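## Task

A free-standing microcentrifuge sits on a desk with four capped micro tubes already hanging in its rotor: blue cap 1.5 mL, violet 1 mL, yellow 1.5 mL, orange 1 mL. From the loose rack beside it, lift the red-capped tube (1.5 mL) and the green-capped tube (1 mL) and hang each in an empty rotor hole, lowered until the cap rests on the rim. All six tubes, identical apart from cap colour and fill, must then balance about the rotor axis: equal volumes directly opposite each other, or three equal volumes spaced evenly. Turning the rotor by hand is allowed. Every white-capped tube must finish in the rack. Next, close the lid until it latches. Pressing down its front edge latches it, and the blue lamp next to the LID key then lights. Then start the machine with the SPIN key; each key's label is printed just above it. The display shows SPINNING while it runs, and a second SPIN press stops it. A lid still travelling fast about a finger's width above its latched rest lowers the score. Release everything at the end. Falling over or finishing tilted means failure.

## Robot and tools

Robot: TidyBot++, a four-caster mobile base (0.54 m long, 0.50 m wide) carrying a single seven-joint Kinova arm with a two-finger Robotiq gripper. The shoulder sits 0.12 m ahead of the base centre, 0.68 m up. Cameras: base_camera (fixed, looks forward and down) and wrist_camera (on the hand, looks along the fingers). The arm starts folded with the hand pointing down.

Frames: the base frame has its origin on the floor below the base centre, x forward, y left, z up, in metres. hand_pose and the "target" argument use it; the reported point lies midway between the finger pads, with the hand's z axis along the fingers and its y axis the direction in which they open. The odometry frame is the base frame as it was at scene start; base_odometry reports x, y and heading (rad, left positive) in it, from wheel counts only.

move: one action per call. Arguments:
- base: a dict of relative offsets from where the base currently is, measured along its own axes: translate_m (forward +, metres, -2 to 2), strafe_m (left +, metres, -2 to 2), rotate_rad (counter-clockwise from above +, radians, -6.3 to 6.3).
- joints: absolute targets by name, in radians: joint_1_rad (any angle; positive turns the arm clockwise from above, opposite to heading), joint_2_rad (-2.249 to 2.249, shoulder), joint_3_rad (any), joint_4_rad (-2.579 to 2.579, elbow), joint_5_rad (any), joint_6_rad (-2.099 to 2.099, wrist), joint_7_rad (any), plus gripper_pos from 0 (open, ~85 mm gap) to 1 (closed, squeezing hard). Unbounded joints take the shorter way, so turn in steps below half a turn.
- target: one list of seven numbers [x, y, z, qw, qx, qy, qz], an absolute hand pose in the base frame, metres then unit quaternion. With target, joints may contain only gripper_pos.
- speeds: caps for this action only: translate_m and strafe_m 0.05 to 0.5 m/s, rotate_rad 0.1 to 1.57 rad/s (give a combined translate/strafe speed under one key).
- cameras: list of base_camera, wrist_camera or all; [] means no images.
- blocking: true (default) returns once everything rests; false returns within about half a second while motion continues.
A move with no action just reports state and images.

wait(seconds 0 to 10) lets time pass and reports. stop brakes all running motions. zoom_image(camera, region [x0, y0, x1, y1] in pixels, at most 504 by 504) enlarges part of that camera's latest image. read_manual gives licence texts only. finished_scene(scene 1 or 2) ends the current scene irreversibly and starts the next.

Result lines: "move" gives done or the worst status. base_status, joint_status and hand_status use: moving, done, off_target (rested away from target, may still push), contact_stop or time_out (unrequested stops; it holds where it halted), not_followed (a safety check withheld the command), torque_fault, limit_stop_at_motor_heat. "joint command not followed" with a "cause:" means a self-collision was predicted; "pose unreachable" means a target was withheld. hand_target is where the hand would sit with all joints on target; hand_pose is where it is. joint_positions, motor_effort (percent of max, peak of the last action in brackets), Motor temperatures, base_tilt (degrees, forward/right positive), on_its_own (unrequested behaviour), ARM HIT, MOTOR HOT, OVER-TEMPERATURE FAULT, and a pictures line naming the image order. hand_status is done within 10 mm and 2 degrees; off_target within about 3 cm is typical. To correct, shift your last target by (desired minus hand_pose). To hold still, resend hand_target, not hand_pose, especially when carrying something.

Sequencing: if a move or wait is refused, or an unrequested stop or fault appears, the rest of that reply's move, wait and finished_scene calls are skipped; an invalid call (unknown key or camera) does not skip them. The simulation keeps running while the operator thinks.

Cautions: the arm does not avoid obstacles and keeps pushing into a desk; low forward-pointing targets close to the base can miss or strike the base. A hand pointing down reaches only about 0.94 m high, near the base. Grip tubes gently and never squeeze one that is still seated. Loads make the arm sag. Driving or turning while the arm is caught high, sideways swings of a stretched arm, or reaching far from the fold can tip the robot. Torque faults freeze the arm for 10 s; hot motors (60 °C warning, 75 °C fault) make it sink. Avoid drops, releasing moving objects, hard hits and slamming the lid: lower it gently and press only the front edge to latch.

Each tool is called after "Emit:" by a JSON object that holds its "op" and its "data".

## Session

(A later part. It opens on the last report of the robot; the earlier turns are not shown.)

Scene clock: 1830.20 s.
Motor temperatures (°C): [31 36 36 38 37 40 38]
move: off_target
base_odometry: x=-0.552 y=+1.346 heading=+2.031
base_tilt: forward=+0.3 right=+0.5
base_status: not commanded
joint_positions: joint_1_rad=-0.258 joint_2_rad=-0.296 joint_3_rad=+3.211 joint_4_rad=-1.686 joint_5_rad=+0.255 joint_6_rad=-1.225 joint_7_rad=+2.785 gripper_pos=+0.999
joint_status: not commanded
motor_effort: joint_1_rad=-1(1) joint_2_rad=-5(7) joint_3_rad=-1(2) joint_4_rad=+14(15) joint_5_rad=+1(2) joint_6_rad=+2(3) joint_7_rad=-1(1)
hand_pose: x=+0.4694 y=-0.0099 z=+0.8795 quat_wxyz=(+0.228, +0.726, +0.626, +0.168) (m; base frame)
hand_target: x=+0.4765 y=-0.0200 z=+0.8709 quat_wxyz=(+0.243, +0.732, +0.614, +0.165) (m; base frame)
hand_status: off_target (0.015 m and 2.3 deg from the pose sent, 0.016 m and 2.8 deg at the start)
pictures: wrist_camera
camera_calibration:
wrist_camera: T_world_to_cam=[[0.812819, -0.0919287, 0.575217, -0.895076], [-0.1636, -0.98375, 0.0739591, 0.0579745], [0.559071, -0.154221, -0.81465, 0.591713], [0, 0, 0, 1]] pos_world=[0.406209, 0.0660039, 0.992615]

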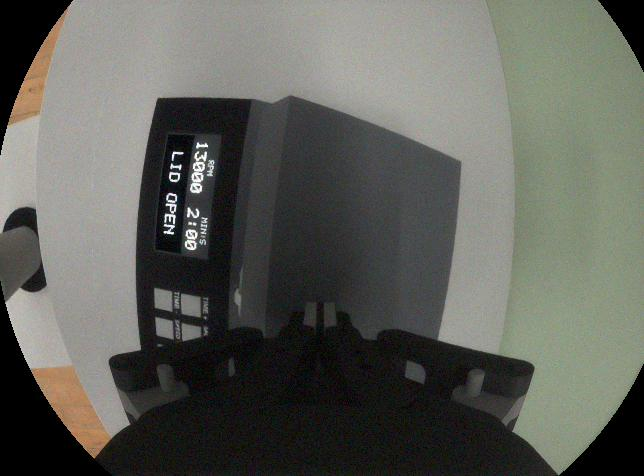

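Emit:
{"op": "move", "data": {"target": [0.4765, -0.0200, 0.8629, 0.2434, 0.7326, 0.6142, 0.1653], "cameras": []}}

Emit:
{"op": "move", "data": {"target": [0.4765, -0.0200, 0.8549, 0.2434, 0.7326, 0.6142, 0.1653], "cameras": ["wrist_camera"]}}

Scene clock: 1836.63 s.
Motor temperatures (°C): [31 36 36 38 37 40 38]
move: off_target
base_odometry: x=-0.552 y=+1.346 heading=+2.031
base_tilt: forward=+0.3 right=+0.5
base_status: not commanded
joint_positions: joint_1_rad=-0.260 joint_2_rad=-0.305 joint_3_rad=+3.213 joint_4_rad=-1.706 joint_5_rad=+0.261 joint_6_rad=-1.196 joint_7_rad=+2.777 gripper_pos=+0.999
joint_status: not commanded
motor_effort: joint_1_rad=-1(1) joint_2_rad=-3(5) joint_3_rad=-2(2) joint_4_rad=+12(14) joint_5_rad=+1(1) joint_6_rad=+2(3) joint_7_rad=-1(1)
hand_pose: x=+0.4717 y=-0.0103 z=+0.8779 quat_wxyz=(+0.234, +0.725, +0.624, +0.175) (m; base frame)
hand_target: x=+0.4765 y=-0.0200 z=+0.8629 quat_wxyz=(+0.243, +0.732, +0.614, +0.165) (m; base frame)
hand_status: off_target (0.019 m and 2.1 deg from the pose sent, 0.021 m and 2.3 deg at the start)
pictures: none
No camera images: "cameras" was empty.

Scene clock: 1837.27 s.
Motor temperatures (°C): [31 36 36 38 37 40 38]
move: off_target
base_odometry: x=-0.552 y=+1.346 heading=+2.031
base_tilt: forward=+0.3 right=+0.4
base_status: not commanded
joint_positions: joint_1_rad=-0.262 joint_2_rad=-0.313 joint_3_rad=+3.214 joint_4_rad=-1.725 joint_5_rad=+0.267 joint_6_rad=-1.168 joint_7_rad=+2.768 gripper_pos=+0.999
joint_status: not commanded
motor_effort: joint_1_rad=-1(1) joint_2_rad=-2(4) joint_3_rad=-1(2) joint_4_rad=+12(13) joint_5_rad=+0(1) joint_6_rad=+1(2) joint_7_rad=+0(1)
hand_pose: x=+0.4734 y=-0.0105 z=+0.8765 quat_wxyz=(+0.239, +0.724, +0.621, +0.182) (m; base frame)
hand_target: x=+0.4765 y=-0.0200 z=+0.8549 quat_wxyz=(+0.243, +0.732, +0.614, +0.165) (m; base frame)
hand_status: off_target (0.024 m and 2.4 deg from the pose sent, 0.025 m and 2.1 deg at the start)
pictures: wrist_camera
camera_calibration:
wrist_camera: T_world_to_cam=[[0.791178, -0.0943539, 0.604263, -0.911901], [-0.166876, -0.983842, 0.0648709, 0.0677252], [0.588378, -0.152161, -0.79414, 0.555193], [0, 0, 0, 1]] pos_world=[0.406114, 0.0650683, 0.987535]

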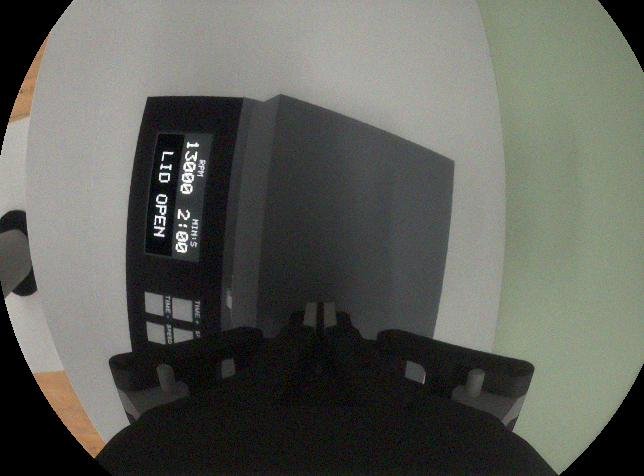

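Emit:
{"op": "zoom_image", "data": {"camera": "wrist_camera", "region": [120, 80, 420, 380]}}

Scaled by 1.680.

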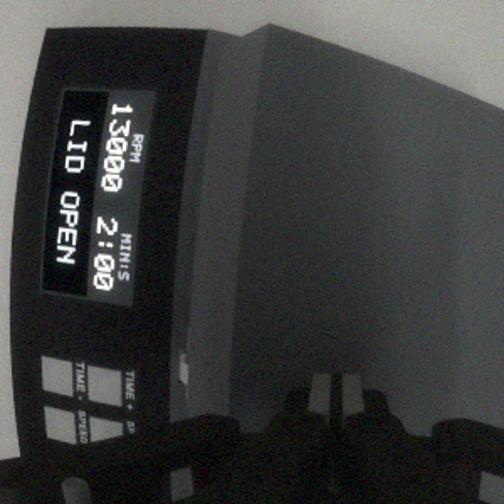

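Emit:
{"op": "move", "data": {"target": [0.4795, -0.0191, 0.8950, 0.1786, 0.7508, 0.6261, 0.1111], "cameras": []}}

Emit:
{"op": "move", "data": {"target": [0.4748, -0.0179, 0.8930, 0.1125, 0.7638, 0.6336, 0.0561], "cameras": ["wrist_camera"]}}

Scene clock: 1860.43 s.
Motor temperatures (°C): [31 36 36 38 37 40 38]
move: off_target
base_odometry: x=-0.552 y=+1.346 heading=+2.031
base_tilt: forward=+0.3 right=+0.5
base_status: not commanded
joint_positions: joint_1_rad=-0.201 joint_2_rad=-0.172 joint_3_rad=+3.214 joint_4_rad=-1.473 joint_5_rad=+0.236 joint_6_rad=-1.380 joint_7_rad=+2.821 gripper_pos=+0.999
joint_status: not commanded
motor_effort: joint_1_rad=+0(1) joint_2_rad=-12(13) joint_3_rad=-2(2) joint_4_rad=+19(19) joint_5_rad=+2(2) joint_6_rad=+4(5) joint_7_rad=-1(1)
hand_pose: x=+0.4935 y=-0.0248 z=+0.9088 quat_wxyz=(+0.215, +0.750, +0.611, +0.133) (m; base frame)
hand_target: x=+0.4795 y=-0.0191 z=+0.8950 quat_wxyz=(+0.179, +0.751, +0.626, +0.111) (m; base frame)
hand_status: off_target (0.020 m and 5.2 deg from the pose sent, 0.021 m and 11.1 deg at the start)
pictures: none
No camera images: "cameras" was empty.

Scene clock: 1861.83 s.
Motor temperatures (°C): [31 36 36 38 37 40 38]
move: off_target
base_odometry: x=-0.552 y=+1.346 heading=+2.031
base_tilt: forward=+0.4 right=+0.5
base_status: not commanded
joint_positions: joint_1_rad=-0.095 joint_2_rad=-0.049 joint_3_rad=+3.184 joint_4_rad=-1.320 joint_5_rad=+0.169 joint_6_rad=-1.578 joint_7_rad=+2.881 gripper_pos=+0.999
joint_status: not commanded
motor_effort: joint_1_rad=-1(1) joint_2_rad=-15(17) joint_3_rad=-1(2) joint_4_rad=+17(18) joint_5_rad=+2(2) joint_6_rad=+3(4) joint_7_rad=+0(1)
hand_pose: x=+0.4899 y=-0.0323 z=+0.9012 quat_wxyz=(+0.152, +0.774, +0.611, +0.069) (m; base frame)
hand_target: x=+0.4748 y=-0.0179 z=+0.8930 quat_wxyz=(+0.112, +0.764, +0.633, +0.056) (m; base frame)
hand_status: off_target (0.022 m and 5.6 deg from the pose sent, 0.025 m and 15.0 deg at the start)
pictures: wrist_camera
camera_calibration:
wrist_camera: T_world_to_cam=[[0.915081, -0.18644, 0.357584, -0.783241], [-0.240043, -0.964338, 0.111493, 0.0418588], [0.324045, -0.187861, -0.927202, 0.809985], [0, 0, 0, 1]] pos_world=[0.464305, 0.0465031, 1.02643]

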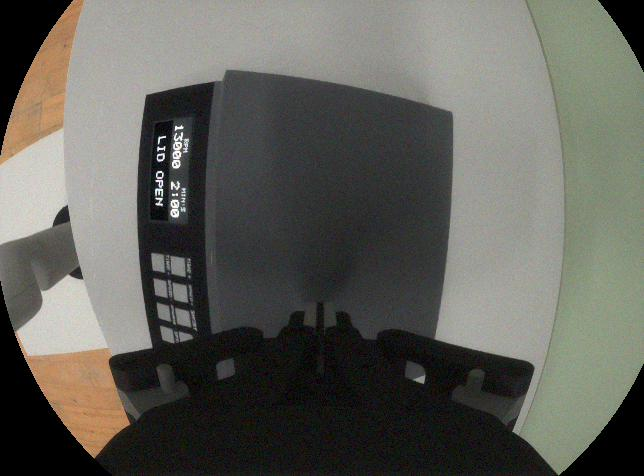

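Emit:
{"op": "zoom_image", "data": {"camera": "wrist_camera", "region": [130, 60, 330, 360]}}

Scaled by 1.680.

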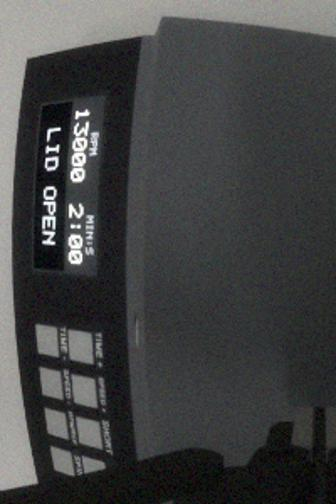

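Emit:
{"op": "move", "data": {"target": [0.4560, 0.0030, 0.8980, 0.0300, 0.7720, 0.6345, 0.0220], "cameras": []}}

Emit:
{"op": "move", "data": {"target": [0.4516, 0.0072, 0.8970, -0.0044, 0.7733, 0.6347, 0.0107], "cameras": ["wrist_camera"]}}

Scene clock: 1886.63 s.
Motor temperatures (°C): [31 36 36 38 37 40 38]
move: off_target
base_odometry: x=-0.552 y=+1.346 heading=+2.031
base_tilt: forward=+0.4 right=+0.4
base_status: not commanded
joint_positions: joint_1_rad=-0.022 joint_2_rad=+0.031 joint_3_rad=+3.130 joint_4_rad=-1.190 joint_5_rad=+0.079 joint_6_rad=-1.780 joint_7_rad=+2.883 gripper_pos=+0.999
joint_status: not commanded
motor_effort: joint_1_rad=+0(1) joint_2_rad=-17(19) joint_3_rad=-2(2) joint_4_rad=+16(18) joint_5_rad=+1(2) joint_6_rad=+2(4) joint_7_rad=-1(1)
hand_pose: x=+0.4710 y=-0.0109 z=+0.9030 quat_wxyz=(+0.072, +0.786, +0.613, +0.034) (m; base frame)
hand_target: x=+0.4560 y=+0.0030 z=+0.8980 quat_wxyz=(+0.030, +0.772, +0.635, +0.022) (m; base frame)
hand_status: off_target (0.021 m and 5.9 deg from the pose sent, 0.049 m and 15.3 deg at the start)
pictures: none
No camera images: "cameras" was empty.

Scene clock: 1887.40 s.
Motor temperatures (°C): [31 36 36 38 37 40 38]
move: off_target
base_odometry: x=-0.552 y=+1.346 heading=+2.031
base_tilt: forward=+0.3 right=+0.5
base_status: not commanded
joint_positions: joint_1_rad=+0.025 joint_2_rad=+0.067 joint_3_rad=+3.105 joint_4_rad=-1.148 joint_5_rad=+0.037 joint_6_rad=-1.848 joint_7_rad=+2.886 gripper_pos=+0.999
joint_status: not commanded
motor_effort: joint_1_rad=-1(1) joint_2_rad=-18(20) joint_3_rad=+0(2) joint_4_rad=+16(16) joint_5_rad=+0(1) joint_6_rad=+1(2) joint_7_rad=+0(1)
hand_pose: x=+0.4656 y=-0.0061 z=+0.9010 quat_wxyz=(+0.037, +0.791, +0.611, +0.021) (m; base frame)
hand_target: x=+0.4516 y=+0.0072 z=+0.8970 quat_wxyz=(-0.004, +0.773, +0.634, +0.011) (m; base frame)
hand_status: off_target (0.020 m and 5.9 deg from the pose sent, 0.027 m and 9.6 deg at the start)
pictures: wrist_camera
camera_calibration:
wrist_camera: T_world_to_cam=[[0.96399, -0.234846, 0.12478, -0.569365], [-0.241598, -0.969474, 0.0418368, 0.124787], [0.111146, -0.0704769, -0.991302, 0.980233], [0, 0, 0, 1]] pos_world=[0.470062, 0.0563479, 1.03753]

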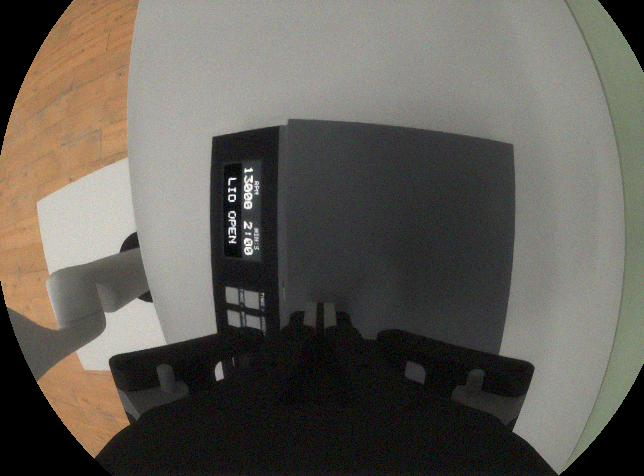

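Emit:
{"op": "zoom_image", "data": {"camera": "wrist_camera", "region": [200, 180, 440, 360]}}

Scaled by 2.100.

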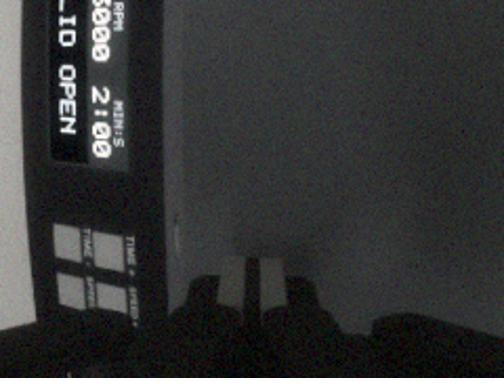

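Emit:
{"op": "move", "data": {"target": [0.4516, 0.0072, 0.8910, -0.0044, 0.7733, 0.6347, 0.0107], "cameras": []}}

Emit:
{"op": "move", "data": {"target": [0.4516, 0.0072, 0.8850, -0.0044, 0.7733, 0.6347, 0.0107], "cameras": []}}

Emit:
{"op": "move", "data": {"target": [0.4516, 0.0072, 0.8790, -0.0044, 0.7733, 0.6347, 0.0107], "cameras": ["wrist_camera"]}}

Scene clock: 1897.73 s.
Motor temperatures (°C): [31 36 36 38 37 40 38]
move: off_target
base_odometry: x=-0.552 y=+1.346 heading=+2.031
base_tilt: forward=+0.4 right=+0.5
base_status: not commanded
joint_positions: joint_1_rad=+0.025 joint_2_rad=+0.067 joint_3_rad=+3.105 joint_4_rad=-1.162 joint_5_rad=+0.037 joint_6_rad=-1.848 joint_7_rad=+2.886 gripper_pos=+0.999
joint_status: not commanded
motor_effort: joint_1_rad=-1(1) joint_2_rad=-19(19) joint_3_rad=-1(2) joint_4_rad=+15(16) joint_5_rad=+0(1) joint_6_rad=+0(2) joint_7_rad=-1(1)
hand_pose: x=+0.4628 y=-0.0061 z=+0.8967 quat_wxyz=(+0.033, +0.791, +0.611, +0.016) (m; base frame)
hand_target: x=+0.4516 y=+0.0072 z=+0.8910 quat_wxyz=(-0.004, +0.773, +0.634, +0.011) (m; base frame)
hand_status: off_target (0.018 m and 5.4 deg from the pose sent, 0.022 m and 5.9 deg at the start)
pictures: none
No camera images: "cameras" was empty.

Scene clock: 1898.33 s.
Motor temperatures (°C): [31 36 36 38 37 40 38]
move: off_target
base_odometry: x=-0.552 y=+1.346 heading=+2.031
base_tilt: forward=+0.3 right=+0.5
base_status: not commanded
joint_positions: joint_1_rad=+0.025 joint_2_rad=+0.067 joint_3_rad=+3.105 joint_4_rad=-1.184 joint_5_rad=+0.037 joint_6_rad=-1.848 joint_7_rad=+2.887 gripper_pos=+0.999
joint_status: not commanded
motor_effort: joint_1_rad=-1(1) joint_2_rad=-18(20) joint_3_rad=-1(2) joint_4_rad=+15(16) joint_5_rad=+1(1) joint_6_rad=+1(1) joint_7_rad=-1(1)
hand_pose: x=+0.4583 y=-0.0062 z=+0.8899 quat_wxyz=(+0.026, +0.791, +0.612, +0.007) (m; base frame)
hand_target: x=+0.4516 y=+0.0072 z=+0.8850 quat_wxyz=(-0.004, +0.773, +0.634, +0.011) (m; base frame)
hand_status: off_target (0.016 m and 4.8 deg from the pose sent, 0.021 m and 5.4 deg at the start)
pictures: none
No camera images: "cameras" was empty.

Scene clock: 1898.93 s.
Motor temperatures (°C): [31 36 36 38 37 40 38]
move: off_target
base_odometry: x=-0.552 y=+1.346 heading=+2.031
base_tilt: forward=+0.4 right=+0.5
base_status: not commanded
joint_positions: joint_1_rad=+0.025 joint_2_rad=+0.067 joint_3_rad=+3.105 joint_4_rad=-1.206 joint_5_rad=+0.037 joint_6_rad=-1.848 joint_7_rad=+2.888 gripper_pos=+0.999
joint_status: not commanded
motor_effort: joint_1_rad=-1(1) joint_2_rad=-18(19) joint_3_rad=-1(2) joint_4_rad=+14(16) joint_5_rad=+1(1) joint_6_rad=+0(1) joint_7_rad=-1(1)
hand_pose: x=+0.4536 y=-0.0062 z=+0.8831 quat_wxyz=(+0.020, +0.790, +0.612, -0.002) (m; base frame)
hand_target: x=+0.4516 y=+0.0072 z=+0.8790 quat_wxyz=(-0.004, +0.773, +0.634, +0.011) (m; base frame)
hand_status: off_target (0.014 m and 4.4 deg from the pose sent, 0.019 m and 4.8 deg at the start)
pictures: wrist_camera
camera_calibration:
wrist_camera: T_world_to_cam=[[0.970007, -0.232882, 0.0696634, -0.509692], [-0.236895, -0.969907, 0.0562152, 0.107711], [0.0544756, -0.071032, -0.995985, 0.993652], [0, 0, 0, 1]] pos_world=[0.465791, 0.056353, 1.01911]

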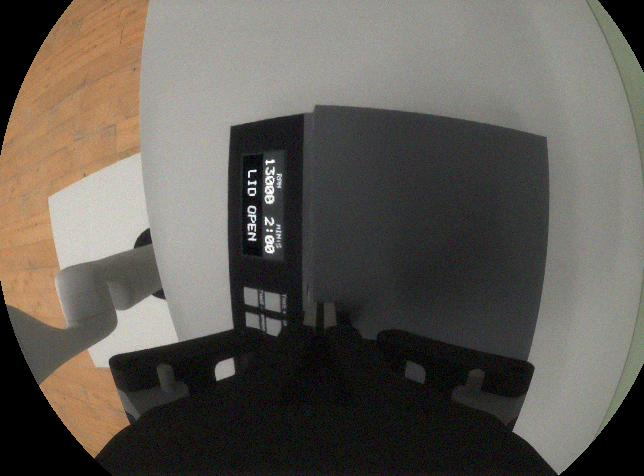

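Emit:
{"op": "move", "data": {"target": [0.4660, 0.0045, 0.8860, -0.0044, 0.7733, 0.6347, 0.0107], "cameras": ["wrist_camera"]}}

Scene clock: 1905.60 s.
Motor temperatures (°C): [31 36 36 38 37 40 38]
move: off_target
base_odometry: x=-0.552 y=+1.346 heading=+2.031
base_tilt: forward=+0.4 right=+0.4
base_status: not commanded
joint_positions: joint_1_rad=+0.046 joint_2_rad=+0.095 joint_3_rad=+3.085 joint_4_rad=-1.154 joint_5_rad=+0.037 joint_6_rad=-1.848 joint_7_rad=+2.889 gripper_pos=+0.999
joint_status: not commanded
motor_effort: joint_1_rad=+0(1) joint_2_rad=-19(21) joint_3_rad=-1(2) joint_4_rad=+15(16) joint_5_rad=+1(1) joint_6_rad=+1(1) joint_7_rad=-1(1)
hand_pose: x=+0.4702 y=-0.0072 z=+0.8890 quat_wxyz=(+0.025, +0.790, +0.612, +0.008) (m; base frame)
hand_target: x=+0.4660 y=+0.0045 z=+0.8860 quat_wxyz=(-0.004, +0.773, +0.634, +0.011) (m; base frame)
hand_status: off_target (0.013 m and 4.7 deg from the pose sent, 0.017 m and 4.4 deg at the start)
pictures: wrist_camera
camera_calibration:
wrist_camera: T_world_to_cam=[[0.968191, -0.23331, 0.090407, -0.544048], [-0.238228, -0.970026, 0.0479314, 0.11838], [0.0765142, -0.0679442, -0.994751, 0.987136], [0, 0, 0, 1]] pos_world=[0.479414, 0.0549702, 1.02547]

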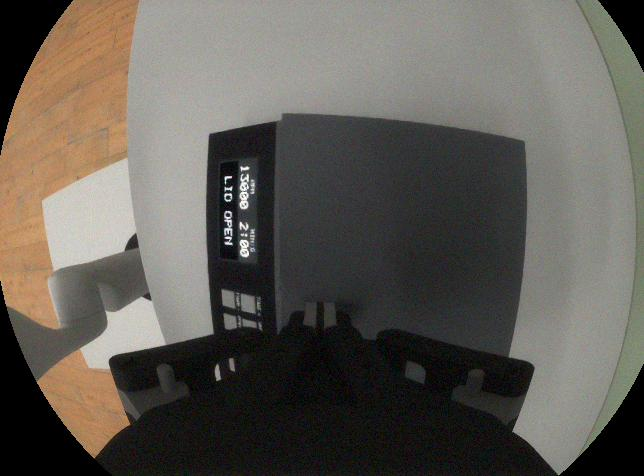

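Emit:
{"op": "move", "data": {"target": [0.4670, 0.0045, 0.8810, -0.0044, 0.7733, 0.6347, 0.0107], "cameras": []}}

Emit:
{"op": "move", "data": {"target": [0.4680, 0.0045, 0.8760, -0.0044, 0.7733, 0.6347, 0.0107], "cameras": ["wrist_camera"]}}

Scene clock: 1910.87 s.
Motor temperatures (°C): [31 36 36 38 37 40 38]
move: off_target
base_odometry: x=-0.552 y=+1.346 heading=+2.031
base_tilt: forward=+0.3 right=+0.5
base_status: not commanded
joint_positions: joint_1_rad=+0.046 joint_2_rad=+0.096 joint_3_rad=+3.085 joint_4_rad=-1.162 joint_5_rad=+0.037 joint_6_rad=-1.848 joint_7_rad=+2.890 gripper_pos=+0.999
joint_status: not commanded
motor_effort: joint_1_rad=+0(1) joint_2_rad=-20(20) joint_3_rad=-1(2) joint_4_rad=+16(16) joint_5_rad=+1(1) joint_6_rad=+1(1) joint_7_rad=-1(1)
hand_pose: x=+0.4686 y=-0.0072 z=+0.8867 quat_wxyz=(+0.023, +0.790, +0.613, +0.005) (m; base frame)
hand_target: x=+0.4670 y=+0.0045 z=+0.8810 quat_wxyz=(-0.004, +0.773, +0.634, +0.011) (m; base frame)
hand_status: off_target (0.013 m and 4.5 deg from the pose sent, 0.015 m and 4.7 deg at the start)
pictures: none
No camera images: "cameras" was empty.

Scene clock: 1911.43 s.
Motor temperatures (°C): [31 36 36 38 37 40 38]
move: off_target
base_odometry: x=-0.552 y=+1.346 heading=+2.031
base_tilt: forward=+0.3 right=+0.5
base_status: not commanded
joint_positions: joint_1_rad=+0.046 joint_2_rad=+0.096 joint_3_rad=+3.085 joint_4_rad=-1.174 joint_5_rad=+0.037 joint_6_rad=-1.848 joint_7_rad=+2.891 gripper_pos=+0.999
joint_status: not commanded
motor_effort: joint_1_rad=-1(1) joint_2_rad=-19(20) joint_3_rad=-1(2) joint_4_rad=+15(16) joint_5_rad=+0(1) joint_6_rad=+1(1) joint_7_rad=+0(1)
hand_pose: x=+0.4662 y=-0.0072 z=+0.8830 quat_wxyz=(+0.019, +0.790, +0.613, +0.001) (m; base frame)
hand_target: x=+0.4680 y=+0.0045 z=+0.8760 quat_wxyz=(-0.004, +0.773, +0.634, +0.011) (m; base frame)
hand_status: off_target (0.014 m and 4.3 deg from the pose sent, 0.016 m and 4.5 deg at the start)
pictures: wrist_camera
camera_calibration:
wrist_camera: T_world_to_cam=[[0.970074, -0.231885, 0.0720086, -0.524222], [-0.235863, -0.970357, 0.0526817, 0.112395], [0.057658, -0.0680893, -0.996012, 0.9914], [0, 0, 0, 1]] pos_world=[0.477882, 0.0550077, 1.01927]

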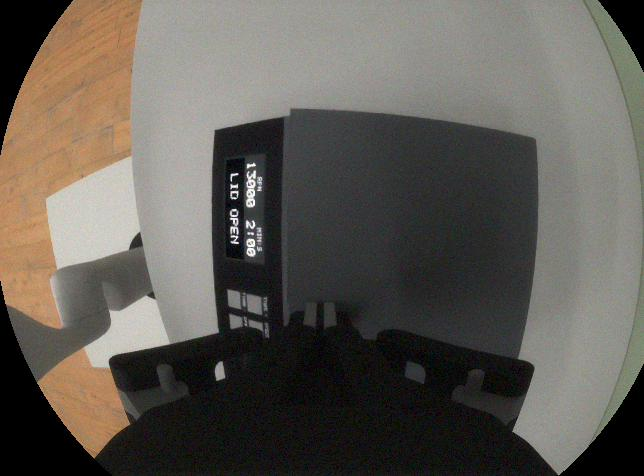

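Emit:
{"op": "move", "data": {"target": [0.4690, 0.0045, 0.8710, -0.0044, 0.7733, 0.6347, 0.0107], "cameras": []}}

Emit:
{"op": "move", "data": {"target": [0.4700, 0.0045, 0.8660, -0.0044, 0.7733, 0.6347, 0.0107], "cameras": []}}

Emit:
{"op": "move", "data": {"target": [0.4710, 0.0045, 0.8610, -0.0044, 0.7733, 0.6347, 0.0107], "cameras": ["wrist_camera"]}}

Scene clock: 1916.67 s.
Motor temperatures (°C): [31 36 36 38 37 40 38]
move: off_target
base_odometry: x=-0.552 y=+1.346 heading=+2.031
base_tilt: forward=+0.4 right=+0.4
base_status: not commanded
joint_positions: joint_1_rad=+0.046 joint_2_rad=+0.096 joint_3_rad=+3.085 joint_4_rad=-1.182 joint_5_rad=+0.037 joint_6_rad=-1.848 joint_7_rad=+2.891 gripper_pos=+0.999
joint_status: not commanded
motor_effort: joint_1_rad=-1(1) joint_2_rad=-17(19) joint_3_rad=-2(2) joint_4_rad=+13(15) joint_5_rad=+1(1) joint_6_rad=-1(1) joint_7_rad=+0(1)
hand_pose: x=+0.4644 y=-0.0072 z=+0.8804 quat_wxyz=(+0.017, +0.790, +0.613, -0.003) (m; base frame)
hand_target: x=+0.4690 y=+0.0045 z=+0.8710 quat_wxyz=(-0.004, +0.773, +0.634, +0.011) (m; base frame)
hand_status: off_target (0.016 m and 4.2 deg from the pose sent, 0.017 m and 4.3 deg at the start)
pictures: none
No camera images: "cameras" was empty.

Scene clock: 1917.20 s.
Motor temperatures (°C): [31 36 36 38 37 40 38]
move: off_target
base_odometry: x=-0.552 y=+1.346 heading=+2.031
base_tilt: forward=+0.3 right=+0.5
base_status: not commanded
joint_positions: joint_1_rad=+0.046 joint_2_rad=+0.096 joint_3_rad=+3.085 joint_4_rad=-1.191 joint_5_rad=+0.037 joint_6_rad=-1.844 joint_7_rad=+2.892 gripper_pos=+0.999
joint_status: not commanded
motor_effort: joint_1_rad=+0(1) joint_2_rad=-16(18) joint_3_rad=-2(2) joint_4_rad=+11(13) joint_5_rad=+0(1) joint_6_rad=-1(2) joint_7_rad=-1(1)
hand_pose: x=+0.4638 y=-0.0071 z=+0.8779 quat_wxyz=(+0.015, +0.790, +0.613, -0.004) (m; base frame)
hand_target: x=+0.4700 y=+0.0045 z=+0.8660 quat_wxyz=(-0.004, +0.773, +0.634, +0.011) (m; base frame)
hand_status: off_target (0.018 m and 4.2 deg from the pose sent, 0.019 m and 4.2 deg at the start)
pictures: none
No camera images: "cameras" was empty.

Scene clock: 1917.73 s.
Motor temperatures (°C): [31 36 36 38 37 40 38]
move: off_target
base_odometry: x=-0.552 y=+1.346 heading=+2.031
base_tilt: forward=+0.4 right=+0.4
base_status: not commanded
joint_positions: joint_1_rad=+0.046 joint_2_rad=+0.094 joint_3_rad=+3.085 joint_4_rad=-1.200 joint_5_rad=+0.036 joint_6_rad=-1.837 joint_7_rad=+2.892 gripper_pos=+0.999
joint_status: not commanded
motor_effort: joint_1_rad=+0(1) joint_2_rad=-14(16) joint_3_rad=-1(2) joint_4_rad=+10(11) joint_5_rad=+0(1) joint_6_rad=+0(2) joint_7_rad=+0(1)
hand_pose: x=+0.4634 y=-0.0070 z=+0.8755 quat_wxyz=(+0.015, +0.789, +0.614, -0.005) (m; base frame)
hand_target: x=+0.4710 y=+0.0045 z=+0.8610 quat_wxyz=(-0.004, +0.773, +0.634, +0.011) (m; base frame)
hand_status: off_target (0.020 m and 4.1 deg from the pose sent, 0.022 m and 4.2 deg at the start)
pictures: wrist_camera
camera_calibration:
wrist_camera: T_world_to_cam=[[0.971452, -0.230034, 0.058018, -0.509242], [-0.233217, -0.970824, 0.0557788, 0.10837], [0.0434942, -0.0677172, -0.996756, 0.991304], [0, 0, 0, 1]] pos_world=[0.476862, 0.055193, 1.01159]

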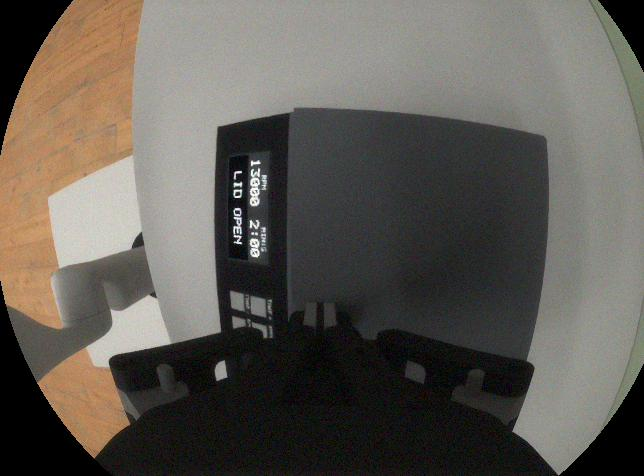

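Emit:
{"op": "move", "data": {"target": [0.4720, 0.0045, 0.8560, -0.0044, 0.7733, 0.6347, 0.0107], "cameras": []}}

Emit:
{"op": "move", "data": {"target": [0.4730, 0.0045, 0.8510, -0.0044, 0.7733, 0.6347, 0.0107], "cameras": []}}

Emit:
{"op": "move", "data": {"target": [0.4740, 0.0045, 0.8460, -0.0044, 0.7733, 0.6347, 0.0107], "cameras": ["wrist_camera"]}}

Scene clock: 1923.20 s.
Motor temperatures (°C): [31 36 36 38 37 40 38]
move: off_target
base_odometry: x=-0.552 y=+1.346 heading=+2.031
base_tilt: forward=+0.3 right=+0.5
base_status: not commanded
joint_positions: joint_1_rad=+0.046 joint_2_rad=+0.088 joint_3_rad=+3.085 joint_4_rad=-1.211 joint_5_rad=+0.036 joint_6_rad=-1.827 joint_7_rad=+2.893 gripper_pos=+0.999
joint_status: not commanded
motor_effort: joint_1_rad=-1(1) joint_2_rad=-14(14) joint_3_rad=-1(2) joint_4_rad=+9(10) joint_5_rad=+0(1) joint_6_rad=+0(2) joint_7_rad=+0(1)
hand_pose: x=+0.4631 y=-0.0069 z=+0.8744 quat_wxyz=(+0.017, +0.789, +0.614, -0.003) (m; base frame)
hand_target: x=+0.4720 y=+0.0045 z=+0.8560 quat_wxyz=(-0.004, +0.773, +0.634, +0.011) (m; base frame)
hand_status: off_target (0.023 m and 4.1 deg from the pose sent, 0.024 m and 4.1 deg at the start)
pictures: none
No camera images: "cameras" was empty.

Scene clock: 1923.77 s.
Motor temperatures (°C): [31 36 36 38 37 40 38]
move: off_target
base_odometry: x=-0.552 y=+1.346 heading=+2.031
base_tilt: forward=+0.3 right=+0.5
base_status: not commanded
joint_positions: joint_1_rad=+0.046 joint_2_rad=+0.081 joint_3_rad=+3.085 joint_4_rad=-1.221 joint_5_rad=+0.036 joint_6_rad=-1.816 joint_7_rad=+2.893 gripper_pos=+0.999
joint_status: not commanded
motor_effort: joint_1_rad=-1(1) joint_2_rad=-12(13) joint_3_rad=-2(2) joint_4_rad=+8(9) joint_5_rad=+0(1) joint_6_rad=+0(1) joint_7_rad=+0(1)
hand_pose: x=+0.4629 y=-0.0068 z=+0.8738 quat_wxyz=(+0.019, +0.789, +0.614, +0.001) (m; base frame)
hand_target: x=+0.4730 y=+0.0045 z=+0.8510 quat_wxyz=(-0.004, +0.773, +0.634, +0.011) (m; base frame)
hand_status: off_target (0.027 m and 4.2 deg from the pose sent, 0.028 m and 4.1 deg at the start)
pictures: none
No camera images: "cameras" was empty.

Scene clock: 1924.33 s.
Motor temperatures (°C): [31 36 36 38 37 40 38]
move: off_target
base_odometry: x=-0.552 y=+1.346 heading=+2.031
base_tilt: forward=+0.4 right=+0.4
base_status: not commanded
joint_positions: joint_1_rad=+0.046 joint_2_rad=+0.075 joint_3_rad=+3.085 joint_4_rad=-1.233 joint_5_rad=+0.036 joint_6_rad=-1.804 joint_7_rad=+2.893 gripper_pos=+0.999
joint_status: not commanded
motor_effort: joint_1_rad=-1(1) joint_2_rad=-10(11) joint_3_rad=-1(2) joint_4_rad=+9(9) joint_5_rad=+1(1) joint_6_rad=+1(2) joint_7_rad=-1(1)
hand_pose: x=+0.4626 y=-0.0067 z=+0.8719 quat_wxyz=(+0.021, +0.789, +0.615, +0.002) (m; base frame)
hand_target: x=+0.4740 y=+0.0045 z=+0.8460 quat_wxyz=(-0.004, +0.773, +0.634, +0.011) (m; base frame)
hand_status: off_target (0.030 m and 4.2 deg from the pose sent, 0.032 m and 4.2 deg at the start)
pictures: wrist_camera
camera_calibration:
wrist_camera: T_world_to_cam=[[0.970799, -0.227326, 0.0766287, -0.524181], [-0.231586, -0.971416, 0.05214, 0.111088], [0.0625856, -0.0683636, -0.995695, 0.978001], [0, 0, 0, 1]] pos_world=[0.473392, 0.0556124, 1.00817]

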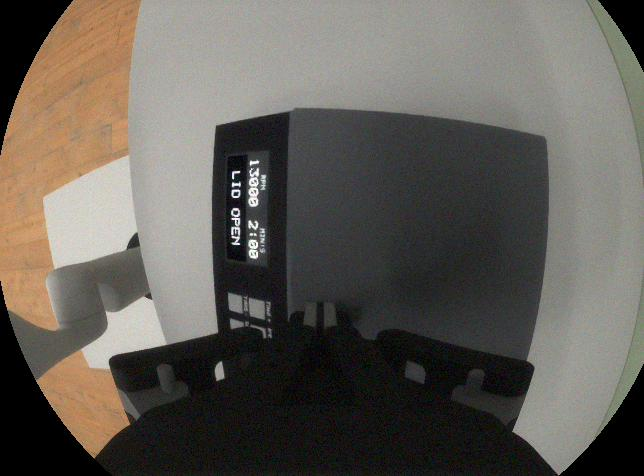

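Emit:
{"op": "move", "data": {"target": [0.4750, 0.0045, 0.8400, -0.0044, 0.7733, 0.6347, 0.0107], "cameras": []}}

Emit:
{"op": "move", "data": {"target": [0.4760, 0.0045, 0.8340, -0.0044, 0.7733, 0.6347, 0.0107], "cameras": ["wrist_camera"]}}

Scene clock: 1928.20 s.
Motor temperatures (°C): [31 36 36 38 37 40 38]
move: off_target
base_odometry: x=-0.552 y=+1.346 heading=+2.031
base_tilt: forward=+0.3 right=+0.5
base_status: not commanded
joint_positions: joint_1_rad=+0.046 joint_2_rad=+0.066 joint_3_rad=+3.085 joint_4_rad=-1.247 joint_5_rad=+0.036 joint_6_rad=-1.789 joint_7_rad=+2.894 gripper_pos=+0.999
joint_status: not commanded
motor_effort: joint_1_rad=-1(1) joint_2_rad=-9(10) joint_3_rad=-1(2) joint_4_rad=+7(8) joint_5_rad=+0(1) joint_6_rad=+2(2) joint_7_rad=-1(1)
hand_pose: x=+0.4623 y=-0.0067 z=+0.8709 quat_wxyz=(+0.024, +0.788, +0.615, +0.006) (m; base frame)
hand_target: x=+0.4750 y=+0.0045 z=+0.8400 quat_wxyz=(-0.004, +0.773, +0.634, +0.011) (m; base frame)
hand_status: off_target (0.035 m and 4.4 deg from the pose sent, 0.036 m and 4.2 deg at the start)
pictures: none
No camera images: "cameras" was empty.

Scene clock: 1928.77 s.
Motor temperatures (°C): [31 36 36 38 37 40 38]
move: off_target
base_odometry: x=-0.552 y=+1.346 heading=+2.031
base_tilt: forward=+0.3 right=+0.5
base_status: not commanded
joint_positions: joint_1_rad=+0.046 joint_2_rad=+0.055 joint_3_rad=+3.085 joint_4_rad=-1.260 joint_5_rad=+0.036 joint_6_rad=-1.774 joint_7_rad=+2.894 gripper_pos=+0.999
joint_status: not commanded
motor_effort: joint_1_rad=-1(1) joint_2_rad=-6(9) joint_3_rad=-2(2) joint_4_rad=+6(8) joint_5_rad=+0(1) joint_6_rad=+3(3) joint_7_rad=-1(1)
hand_pose: x=+0.4622 y=-0.0067 z=+0.8708 quat_wxyz=(+0.029, +0.788, +0.615, +0.011) (m; base frame)
hand_target: x=+0.4760 y=+0.0045 z=+0.8340 quat_wxyz=(-0.004, +0.773, +0.634, +0.011) (m; base frame)
hand_status: off_target (0.041 m and 4.7 deg from the pose sent, 0.041 m and 4.4 deg at the start)
pictures: wrist_camera
camera_calibration:
wrist_camera: T_world_to_cam=[[0.969, -0.226066, 0.0996609, -0.542844], [-0.231601, -0.971634, 0.047841, 0.11482], [0.0860187, -0.0694395, -0.993871, 0.964452], [0, 0, 0, 1]] pos_world=[0.469648, 0.0558147, 1.00715]

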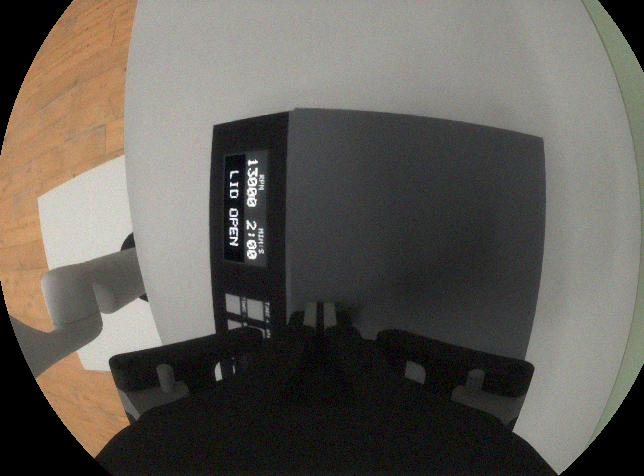

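Emit:
{"op": "move", "data": {"target": [0.4765, 0.0045, 0.8270, -0.0044, 0.7733, 0.6347, 0.0107], "cameras": []}}

Emit:
{"op": "move", "data": {"target": [0.4765, 0.0045, 0.8200, -0.0044, 0.7733, 0.6347, 0.0107], "cameras": ["wrist_camera"]}}

Scene clock: 1935.07 s.
Motor temperatures (°C): [31 36 36 38 37 40 38]
move: off_target
base_odometry: x=-0.552 y=+1.346 heading=+2.031
base_tilt: forward=+0.3 right=+0.4
base_status: not commanded
joint_positions: joint_1_rad=+0.046 joint_2_rad=+0.042 joint_3_rad=+3.085 joint_4_rad=-1.276 joint_5_rad=+0.036 joint_6_rad=-1.755 joint_7_rad=+2.895 gripper_pos=+0.999
joint_status: not commanded
motor_effort: joint_1_rad=-1(1) joint_2_rad=-5(6) joint_3_rad=-1(2) joint_4_rad=+4(6) joint_5_rad=-1(2) joint_6_rad=+3(4) joint_7_rad=-1(1)
hand_pose: x=+0.4620 y=-0.0066 z=+0.8707 quat_wxyz=(+0.034, +0.788, +0.615, +0.018) (m; base frame)
hand_target: x=+0.4765 y=+0.0045 z=+0.8270 quat_wxyz=(-0.004, +0.773, +0.634, +0.011) (m; base frame)
hand_status: off_target (0.047 m and 5.3 deg from the pose sent, 0.047 m and 4.7 deg at the start)
pictures: none
No camera images: "cameras" was empty.

Scene clock: 1935.67 s.
Motor temperatures (°C): [31 36 36 38 37 40 38]
move: off_target
base_odometry: x=-0.552 y=+1.346 heading=+2.031
base_tilt: forward=+0.3 right=+0.5
base_status: not commanded
joint_positions: joint_1_rad=+0.047 joint_2_rad=+0.028 joint_3_rad=+3.085 joint_4_rad=-1.292 joint_5_rad=+0.036 joint_6_rad=-1.735 joint_7_rad=+2.895 gripper_pos=+0.999
joint_status: not commanded
motor_effort: joint_1_rad=-1(2) joint_2_rad=-1(4) joint_3_rad=-1(2) joint_4_rad=+3(5) joint_5_rad=-1(2) joint_6_rad=+4(4) joint_7_rad=-1(1)
hand_pose: x=+0.4617 y=-0.0065 z=+0.8706 quat_wxyz=(+0.040, +0.787, +0.615, +0.024) (m; base frame)
hand_target: x=+0.4765 y=+0.0045 z=+0.8200 quat_wxyz=(-0.004, +0.773, +0.634, +0.011) (m; base frame)
hand_status: off_target (0.054 m and 6.0 deg from the pose sent, 0.054 m and 5.3 deg at the start)
pictures: wrist_camera
camera_calibration:
wrist_camera: T_world_to_cam=[[0.965513, -0.223621, 0.133336, -0.570053], [-0.230867, -0.972103, 0.0414183, 0.120099], [0.120354, -0.0707728, -0.990205, 0.945258], [0, 0, 0, 1]] pos_world=[0.464354, 0.0561711, 1.00703]

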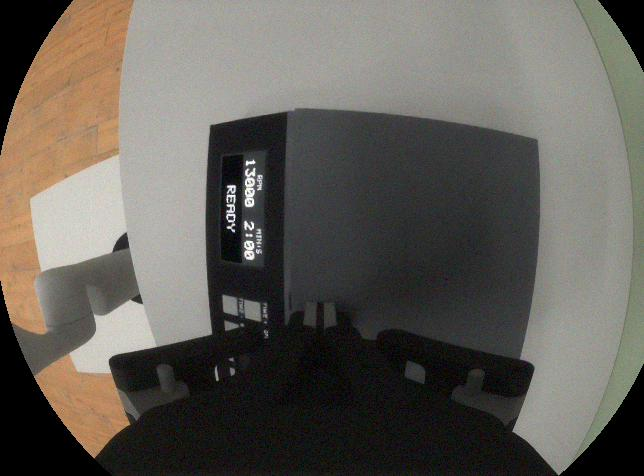

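Emit:
{"op": "move", "data": {"target": [0.4765, 0.0045, 0.8600, -0.0044, 0.7733, 0.6347, 0.0107], "cameras": []}}

Emit:
{"op": "move", "data": {"target": [0.4700, 0.0045, 0.9300, -0.0044, 0.7733, 0.6347, 0.0107], "cameras": []}}

Emit:
{"op": "move", "data": {"target": [0.4400, -0.0700, 0.9300, -0.0044, 0.7733, 0.6347, 0.0107], "cameras": ["wrist_camera"]}}

Emit:
{"op": "zoom_image", "data": {"camera": "wrist_camera", "region": [200, 100, 400, 340]}}

Scene clock: 1948.27 s.
Motor temperatures (°C): [31 36 36 38 37 40 38]
move: off_target
base_odometry: x=-0.552 y=+1.346 heading=+2.031
base_tilt: forward=+0.3 right=+0.5
base_status: not commanded
joint_positions: joint_1_rad=+0.048 joint_2_rad=+0.088 joint_3_rad=+3.081 joint_4_rad=-1.224 joint_5_rad=+0.036 joint_6_rad=-1.744 joint_7_rad=+2.896 gripper_pos=+0.999
joint_status: not commanded
motor_effort: joint_1_rad=-1(1) joint_2_rad=-17(18) joint_3_rad=-1(2) joint_4_rad=+14(14) joint_5_rad=+0(1) joint_6_rad=+2(4) joint_7_rad=-1(1)
hand_pose: x=+0.4859 y=-0.0063 z=+0.8718 quat_wxyz=(+0.038, +0.786, +0.616, +0.025) (m; base frame)
hand_target: x=+0.4765 y=+0.0045 z=+0.8600 quat_wxyz=(-0.004, +0.773, +0.634, +0.011) (m; base frame)
hand_status: off_target (0.019 m and 5.8 deg from the pose sent, 0.021 m and 6.0 deg at the start)
pictures: none
No camera images: "cameras" was empty.

Scene clock: 1949.90 s.
Motor temperatures (°C): [31 36 36 38 37 40 38]
move: off_target
base_odometry: x=-0.552 y=+1.346 heading=+2.031
base_tilt: forward=+0.3 right=+0.5
base_status: not commanded
joint_positions: joint_1_rad=+0.069 joint_2_rad=+0.149 joint_3_rad=+3.042 joint_4_rad=-0.936 joint_5_rad=+0.036 joint_6_rad=-1.973 joint_7_rad=+2.896 gripper_pos=+0.999
joint_status: not commanded
motor_effort: joint_1_rad=-1(1) joint_2_rad=-21(22) joint_3_rad=-1(2) joint_4_rad=+14(17) joint_5_rad=+0(1) joint_6_rad=+1(2) joint_7_rad=+0(1)
hand_pose: x=+0.4843 y=-0.0017 z=+0.9347 quat_wxyz=(+0.032, +0.784, +0.620, +0.028) (m; base frame)
hand_target: x=+0.4700 y=+0.0045 z=+0.9300 quat_wxyz=(-0.004, +0.773, +0.634, +0.011) (m; base frame)
hand_status: off_target (0.016 m and 5.1 deg from the pose sent, 0.061 m and 5.8 deg at the start)
pictures: none
No camera images: "cameras" was empty.

Scene clock: 1951.23 s.
Motor temperatures (°C): [31 36 36 38 37 40 38]
move: off_target
base_odometry: x=-0.552 y=+1.346 heading=+2.031
base_tilt: forward=+0.4 right=+0.5
base_status: not commanded
joint_positions: joint_1_rad=+0.212 joint_2_rad=+0.129 joint_3_rad=+3.157 joint_4_rad=-0.983 joint_5_rad=+0.025 joint_6_rad=-1.973 joint_7_rad=+3.125 gripper_pos=+0.999
joint_status: not commanded
motor_effort: joint_1_rad=+0(2) joint_2_rad=-20(21) joint_3_rad=-1(2) joint_4_rad=+15(15) joint_5_rad=+0(1) joint_6_rad=+2(2) joint_7_rad=-1(1)
hand_pose: x=+0.4623 y=-0.0850 z=+0.9278 quat_wxyz=(+0.030, +0.791, +0.611, +0.009) (m; base frame)
hand_target: x=+0.4400 y=-0.0700 z=+0.9300 quat_wxyz=(-0.004, +0.773, +0.634, +0.011) (m; base frame)
hand_status: off_target (0.027 m and 5.2 deg from the pose sent, 0.082 m and 5.1 deg at the start)
pictures: wrist_camera
camera_calibration:
wrist_camera: T_world_to_cam=[[0.967105, -0.234541, 0.0984839, -0.565142], [-0.240471, -0.969194, 0.0532581, 0.0353147], [0.0829588, -0.0751887, -0.993712, 1.01647], [0, 0, 0, 1]] pos_world=[0.470719, -0.0218952, 1.06385]

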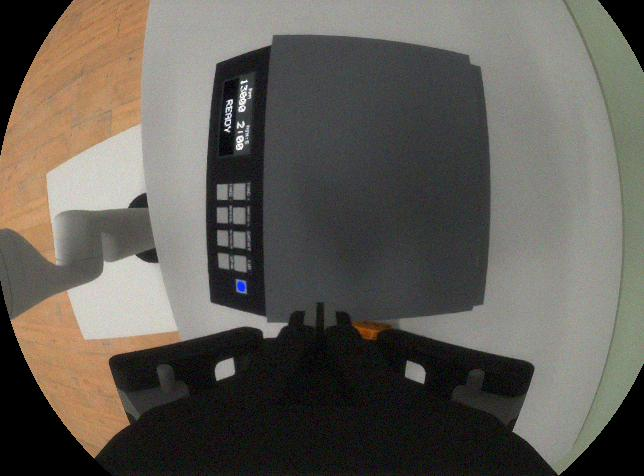

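Scaled by 2.100.

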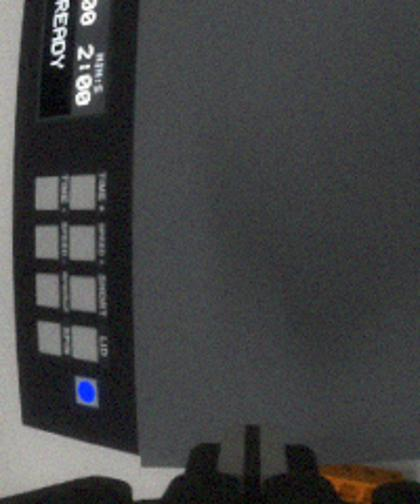

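Emit:
{"op": "zoom_image", "data": {"camera": "wrist_camera", "region": [205, 175, 265, 300]}}

Scaled by 4.032.

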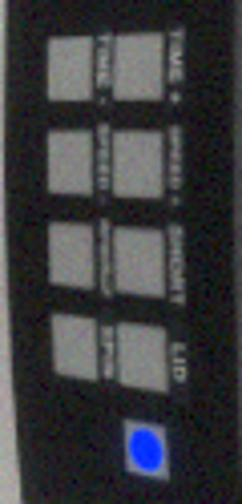

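Emit:
{"op": "move", "data": {"target": [0.3640, -0.0450, 0.9200, 0.0131, 0.9888, -0.1205, 0.1074], "cameras": ["wrist_camera"]}}

Scene clock: 1979.63 s.
Motor temperatures (°C): [31 36 35 38 37 40 38]
move: off_target
base_odometry: x=-0.552 y=+1.346 heading=+2.031
base_tilt: forward=+0.3 right=+0.5
base_status: not commanded
joint_positions: joint_1_rad=+0.091 joint_2_rad=-0.234 joint_3_rad=+3.185 joint_4_rad=-1.362 joint_5_rad=+0.025 joint_6_rad=-1.859 joint_7_rad=+1.521 gripper_pos=+0.999
joint_status: not commanded
motor_effort: joint_1_rad=-1(1) joint_2_rad=-7(21) joint_3_rad=-1(2) joint_4_rad=+15(16) joint_5_rad=+0(1) joint_6_rad=+2(3) joint_7_rad=+0(1)
hand_pose: x=+0.3509 y=-0.0395 z=+0.9182 quat_wxyz=(+0.010, +0.992, -0.096, +0.077) (m; base frame)
hand_target: x=+0.3640 y=-0.0450 z=+0.9200 quat_wxyz=(+0.013, +0.987, -0.120, +0.107) (m; base frame)
hand_status: off_target (0.014 m and 4.6 deg from the pose sent, 0.106 m and 89.8 deg at the start)
pictures: wrist_camera
camera_calibration:
wrist_camera: T_world_to_cam=[[-0.182805, -0.981994, 0.047646, -0.0251078], [-0.976513, 0.175736, -0.12466, 0.519946], [0.114042, -0.0693154, -0.991055, 1.0065], [0, 0, 0, 1]] pos_world=[0.388361, -0.0462635, 1.06351]

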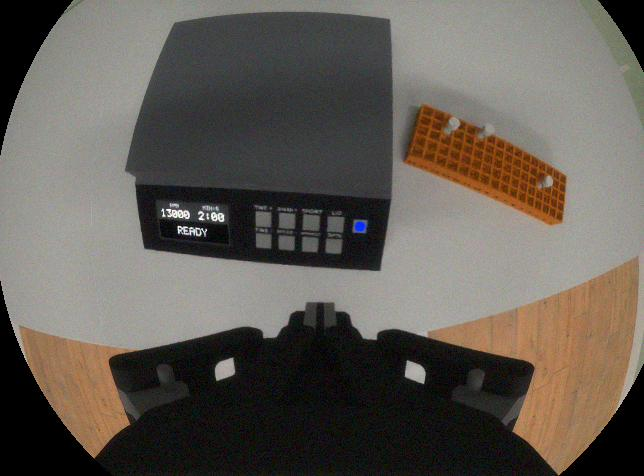

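Emit:
{"op": "zoom_image", "data": {"camera": "wrist_camera", "region": [240, 190, 400, 280]}}

Scaled by 3.150.

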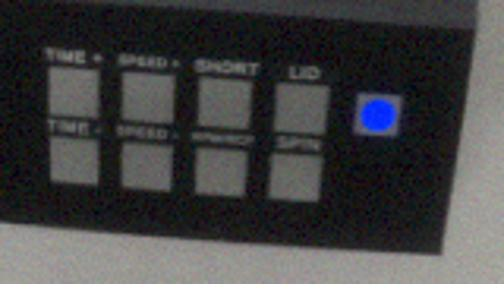

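Emit:
{"op": "move", "data": {"target": [0.3680, -0.0505, 0.8800, 0.0194, 0.9763, -0.1435, 0.1590], "cameras": ["wrist_camera"]}}

Emit:
{"op": "zoom_image", "data": {"camera": "wrist_camera", "region": [240, 190, 420, 340]}}

Scene clock: 2008.03 s.
Motor temperatures (°C): [31 36 35 38 37 40 38]
move: off_target
base_odometry: x=-0.552 y=+1.346 heading=+2.031
base_tilt: forward=+0.3 right=+0.5
base_status: not commanded
joint_positions: joint_1_rad=+0.091 joint_2_rad=-0.328 joint_3_rad=+3.185 joint_4_rad=-1.587 joint_5_rad=+0.025 joint_6_rad=-1.632 joint_7_rad=+1.472 gripper_pos=+0.999
joint_status: not commanded
motor_effort: joint_1_rad=-1(1) joint_2_rad=-6(8) joint_3_rad=-1(2) joint_4_rad=+17(17) joint_5_rad=+1(1) joint_6_rad=+3(3) joint_7_rad=+0(1)
hand_pose: x=+0.3572 y=-0.0407 z=+0.8753 quat_wxyz=(+0.007, +0.985, -0.117, +0.125) (m; base frame)
hand_target: x=+0.3680 y=-0.0505 z=+0.8800 quat_wxyz=(+0.019, +0.977, -0.144, +0.159) (m; base frame)
hand_status: off_target (0.015 m and 5.2 deg from the pose sent, 0.043 m and 11.1 deg at the start)
pictures: wrist_camera
camera_calibration:
wrist_camera: T_world_to_cam=[[-0.228231, -0.973181, 0.0287887, 0.00999836], [-0.951208, 0.216577, -0.219766, 0.596863], [0.207637, -0.0775415, -0.975128, 0.915431], [0, 0, 0, 1]] pos_world=[0.379946, -0.0485527, 1.02354]

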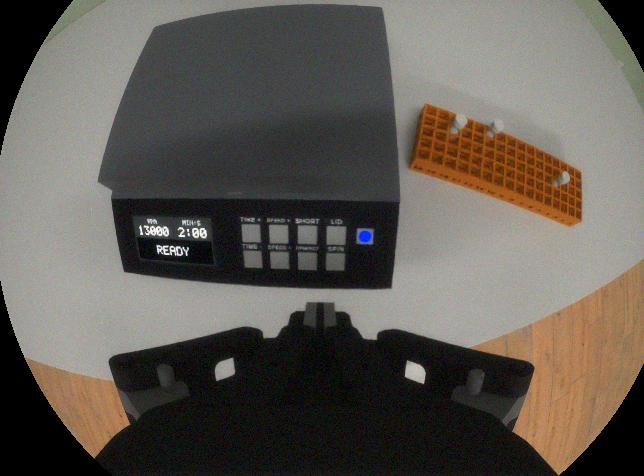

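Scaled by 2.800.

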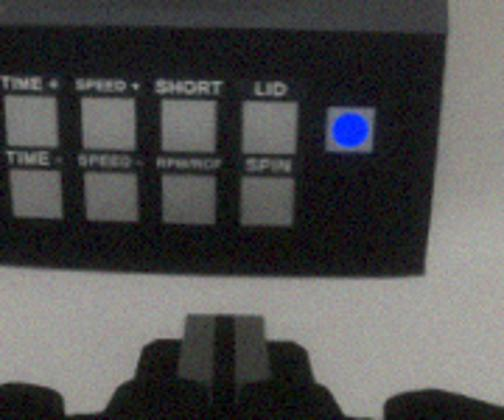

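Emit:
{"op": "move", "data": {"target": [0.3873, -0.0647, 0.8430, 0.0194, 0.9763, -0.1435, 0.1590], "cameras": ["wrist_camera"]}}

Emit:
{"op": "zoom_image", "data": {"camera": "wrist_camera", "region": [240, 190, 420, 340]}}

Scene clock: 2027.30 s.
Motor temperatures (°C): [31 36 35 38 37 40 38]
move: off_target
base_odometry: x=-0.552 y=+1.346 heading=+2.031
base_tilt: forward=+0.3 right=+0.5
base_status: not commanded
joint_positions: joint_1_rad=+0.091 joint_2_rad=-0.328 joint_3_rad=+3.200 joint_4_rad=-1.696 joint_5_rad=+0.025 joint_6_rad=-1.496 joint_7_rad=+1.472 gripper_pos=+0.999
joint_status: not commanded
motor_effort: joint_1_rad=-1(1) joint_2_rad=-6(7) joint_3_rad=-1(2) joint_4_rad=+17(19) joint_5_rad=+0(1) joint_6_rad=+3(4) joint_7_rad=+0(1)
hand_pose: x=+0.3732 y=-0.0470 z=+0.8438 quat_wxyz=(+0.006, +0.983, -0.123, +0.138) (m; base frame)
hand_target: x=+0.3873 y=-0.0647 z=+0.8430 quat_wxyz=(+0.019, +0.977, -0.144, +0.159) (m; base frame)
hand_status: off_target (0.023 m and 3.8 deg from the pose sent, 0.050 m and 5.2 deg at the start)
pictures: wrist_camera
camera_calibration:
wrist_camera: T_world_to_cam=[[-0.241133, -0.970241, 0.022064, 0.0190746], [-0.942521, 0.228704, -0.243614, 0.623979], [0.231318, -0.0795392, -0.969621, 0.86734], [0, 0, 0, 1]] pos_world=[0.392081, -0.0552119, 0.99258]

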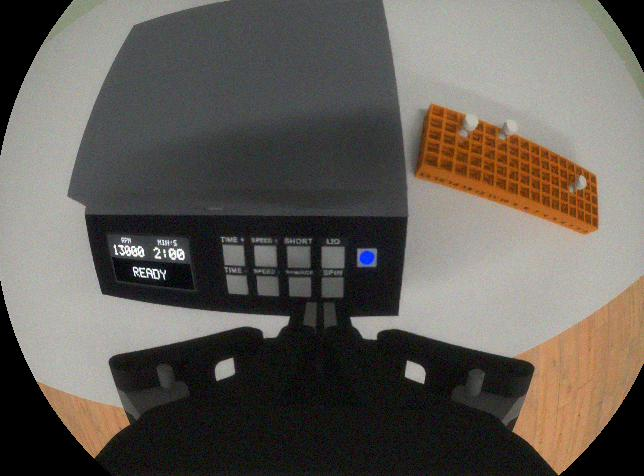

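Scaled by 2.800.

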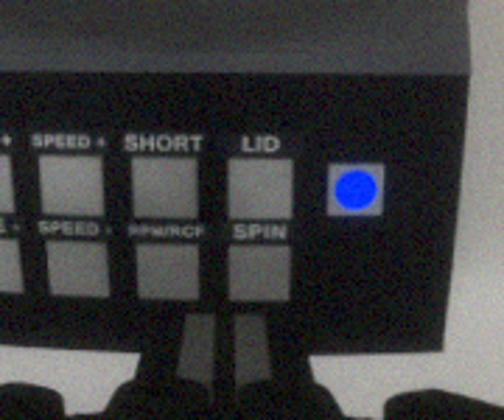

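Emit:
{"op": "move", "data": {"target": [0.3912, -0.0740, 0.8330, 0.0194, 0.9763, -0.1435, 0.1590], "cameras": ["wrist_camera"]}}

Emit:
{"op": "zoom_image", "data": {"camera": "wrist_camera", "region": [240, 190, 420, 340]}}

Scene clock: 2046.30 s.
Motor temperatures (°C): [31 36 35 38 37 40 38]
move: off_target
base_odometry: x=-0.552 y=+1.346 heading=+2.031
base_tilt: forward=+0.3 right=+0.5
base_status: not commanded
joint_positions: joint_1_rad=+0.091 joint_2_rad=-0.326 joint_3_rad=+3.230 joint_4_rad=-1.724 joint_5_rad=+0.025 joint_6_rad=-1.454 joint_7_rad=+1.472 gripper_pos=+0.999
joint_status: not commanded
motor_effort: joint_1_rad=+0(1) joint_2_rad=-6(7) joint_3_rad=-1(2) joint_4_rad=+18(18) joint_5_rad=+0(1) joint_6_rad=+3(4) joint_7_rad=+0(1)
hand_pose: x=+0.3781 y=-0.0565 z=+0.8361 quat_wxyz=(+0.004, +0.980, -0.137, +0.144) (m; base frame)
hand_target: x=+0.3912 y=-0.0740 z=+0.8330 quat_wxyz=(+0.019, +0.977, -0.144, +0.159) (m; base frame)
hand_status: off_target (0.022 m and 2.6 deg from the pose sent, 0.034 m and 3.8 deg at the start)
pictures: wrist_camera
camera_calibration:
wrist_camera: T_world_to_cam=[[-0.267927, -0.963368, 0.0117588, 0.0302816], [-0.932428, 0.256212, -0.25482, 0.635962], [0.242473, -0.0792374, -0.966917, 0.851502], [0, 0, 0, 1]] pos_world=[0.394636, -0.0662978, 0.985031]

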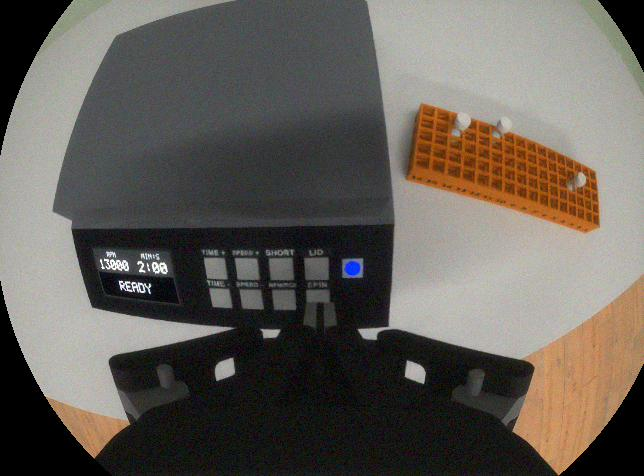

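Scaled by 2.800.

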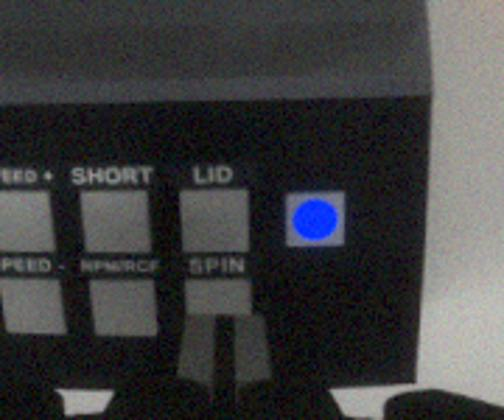

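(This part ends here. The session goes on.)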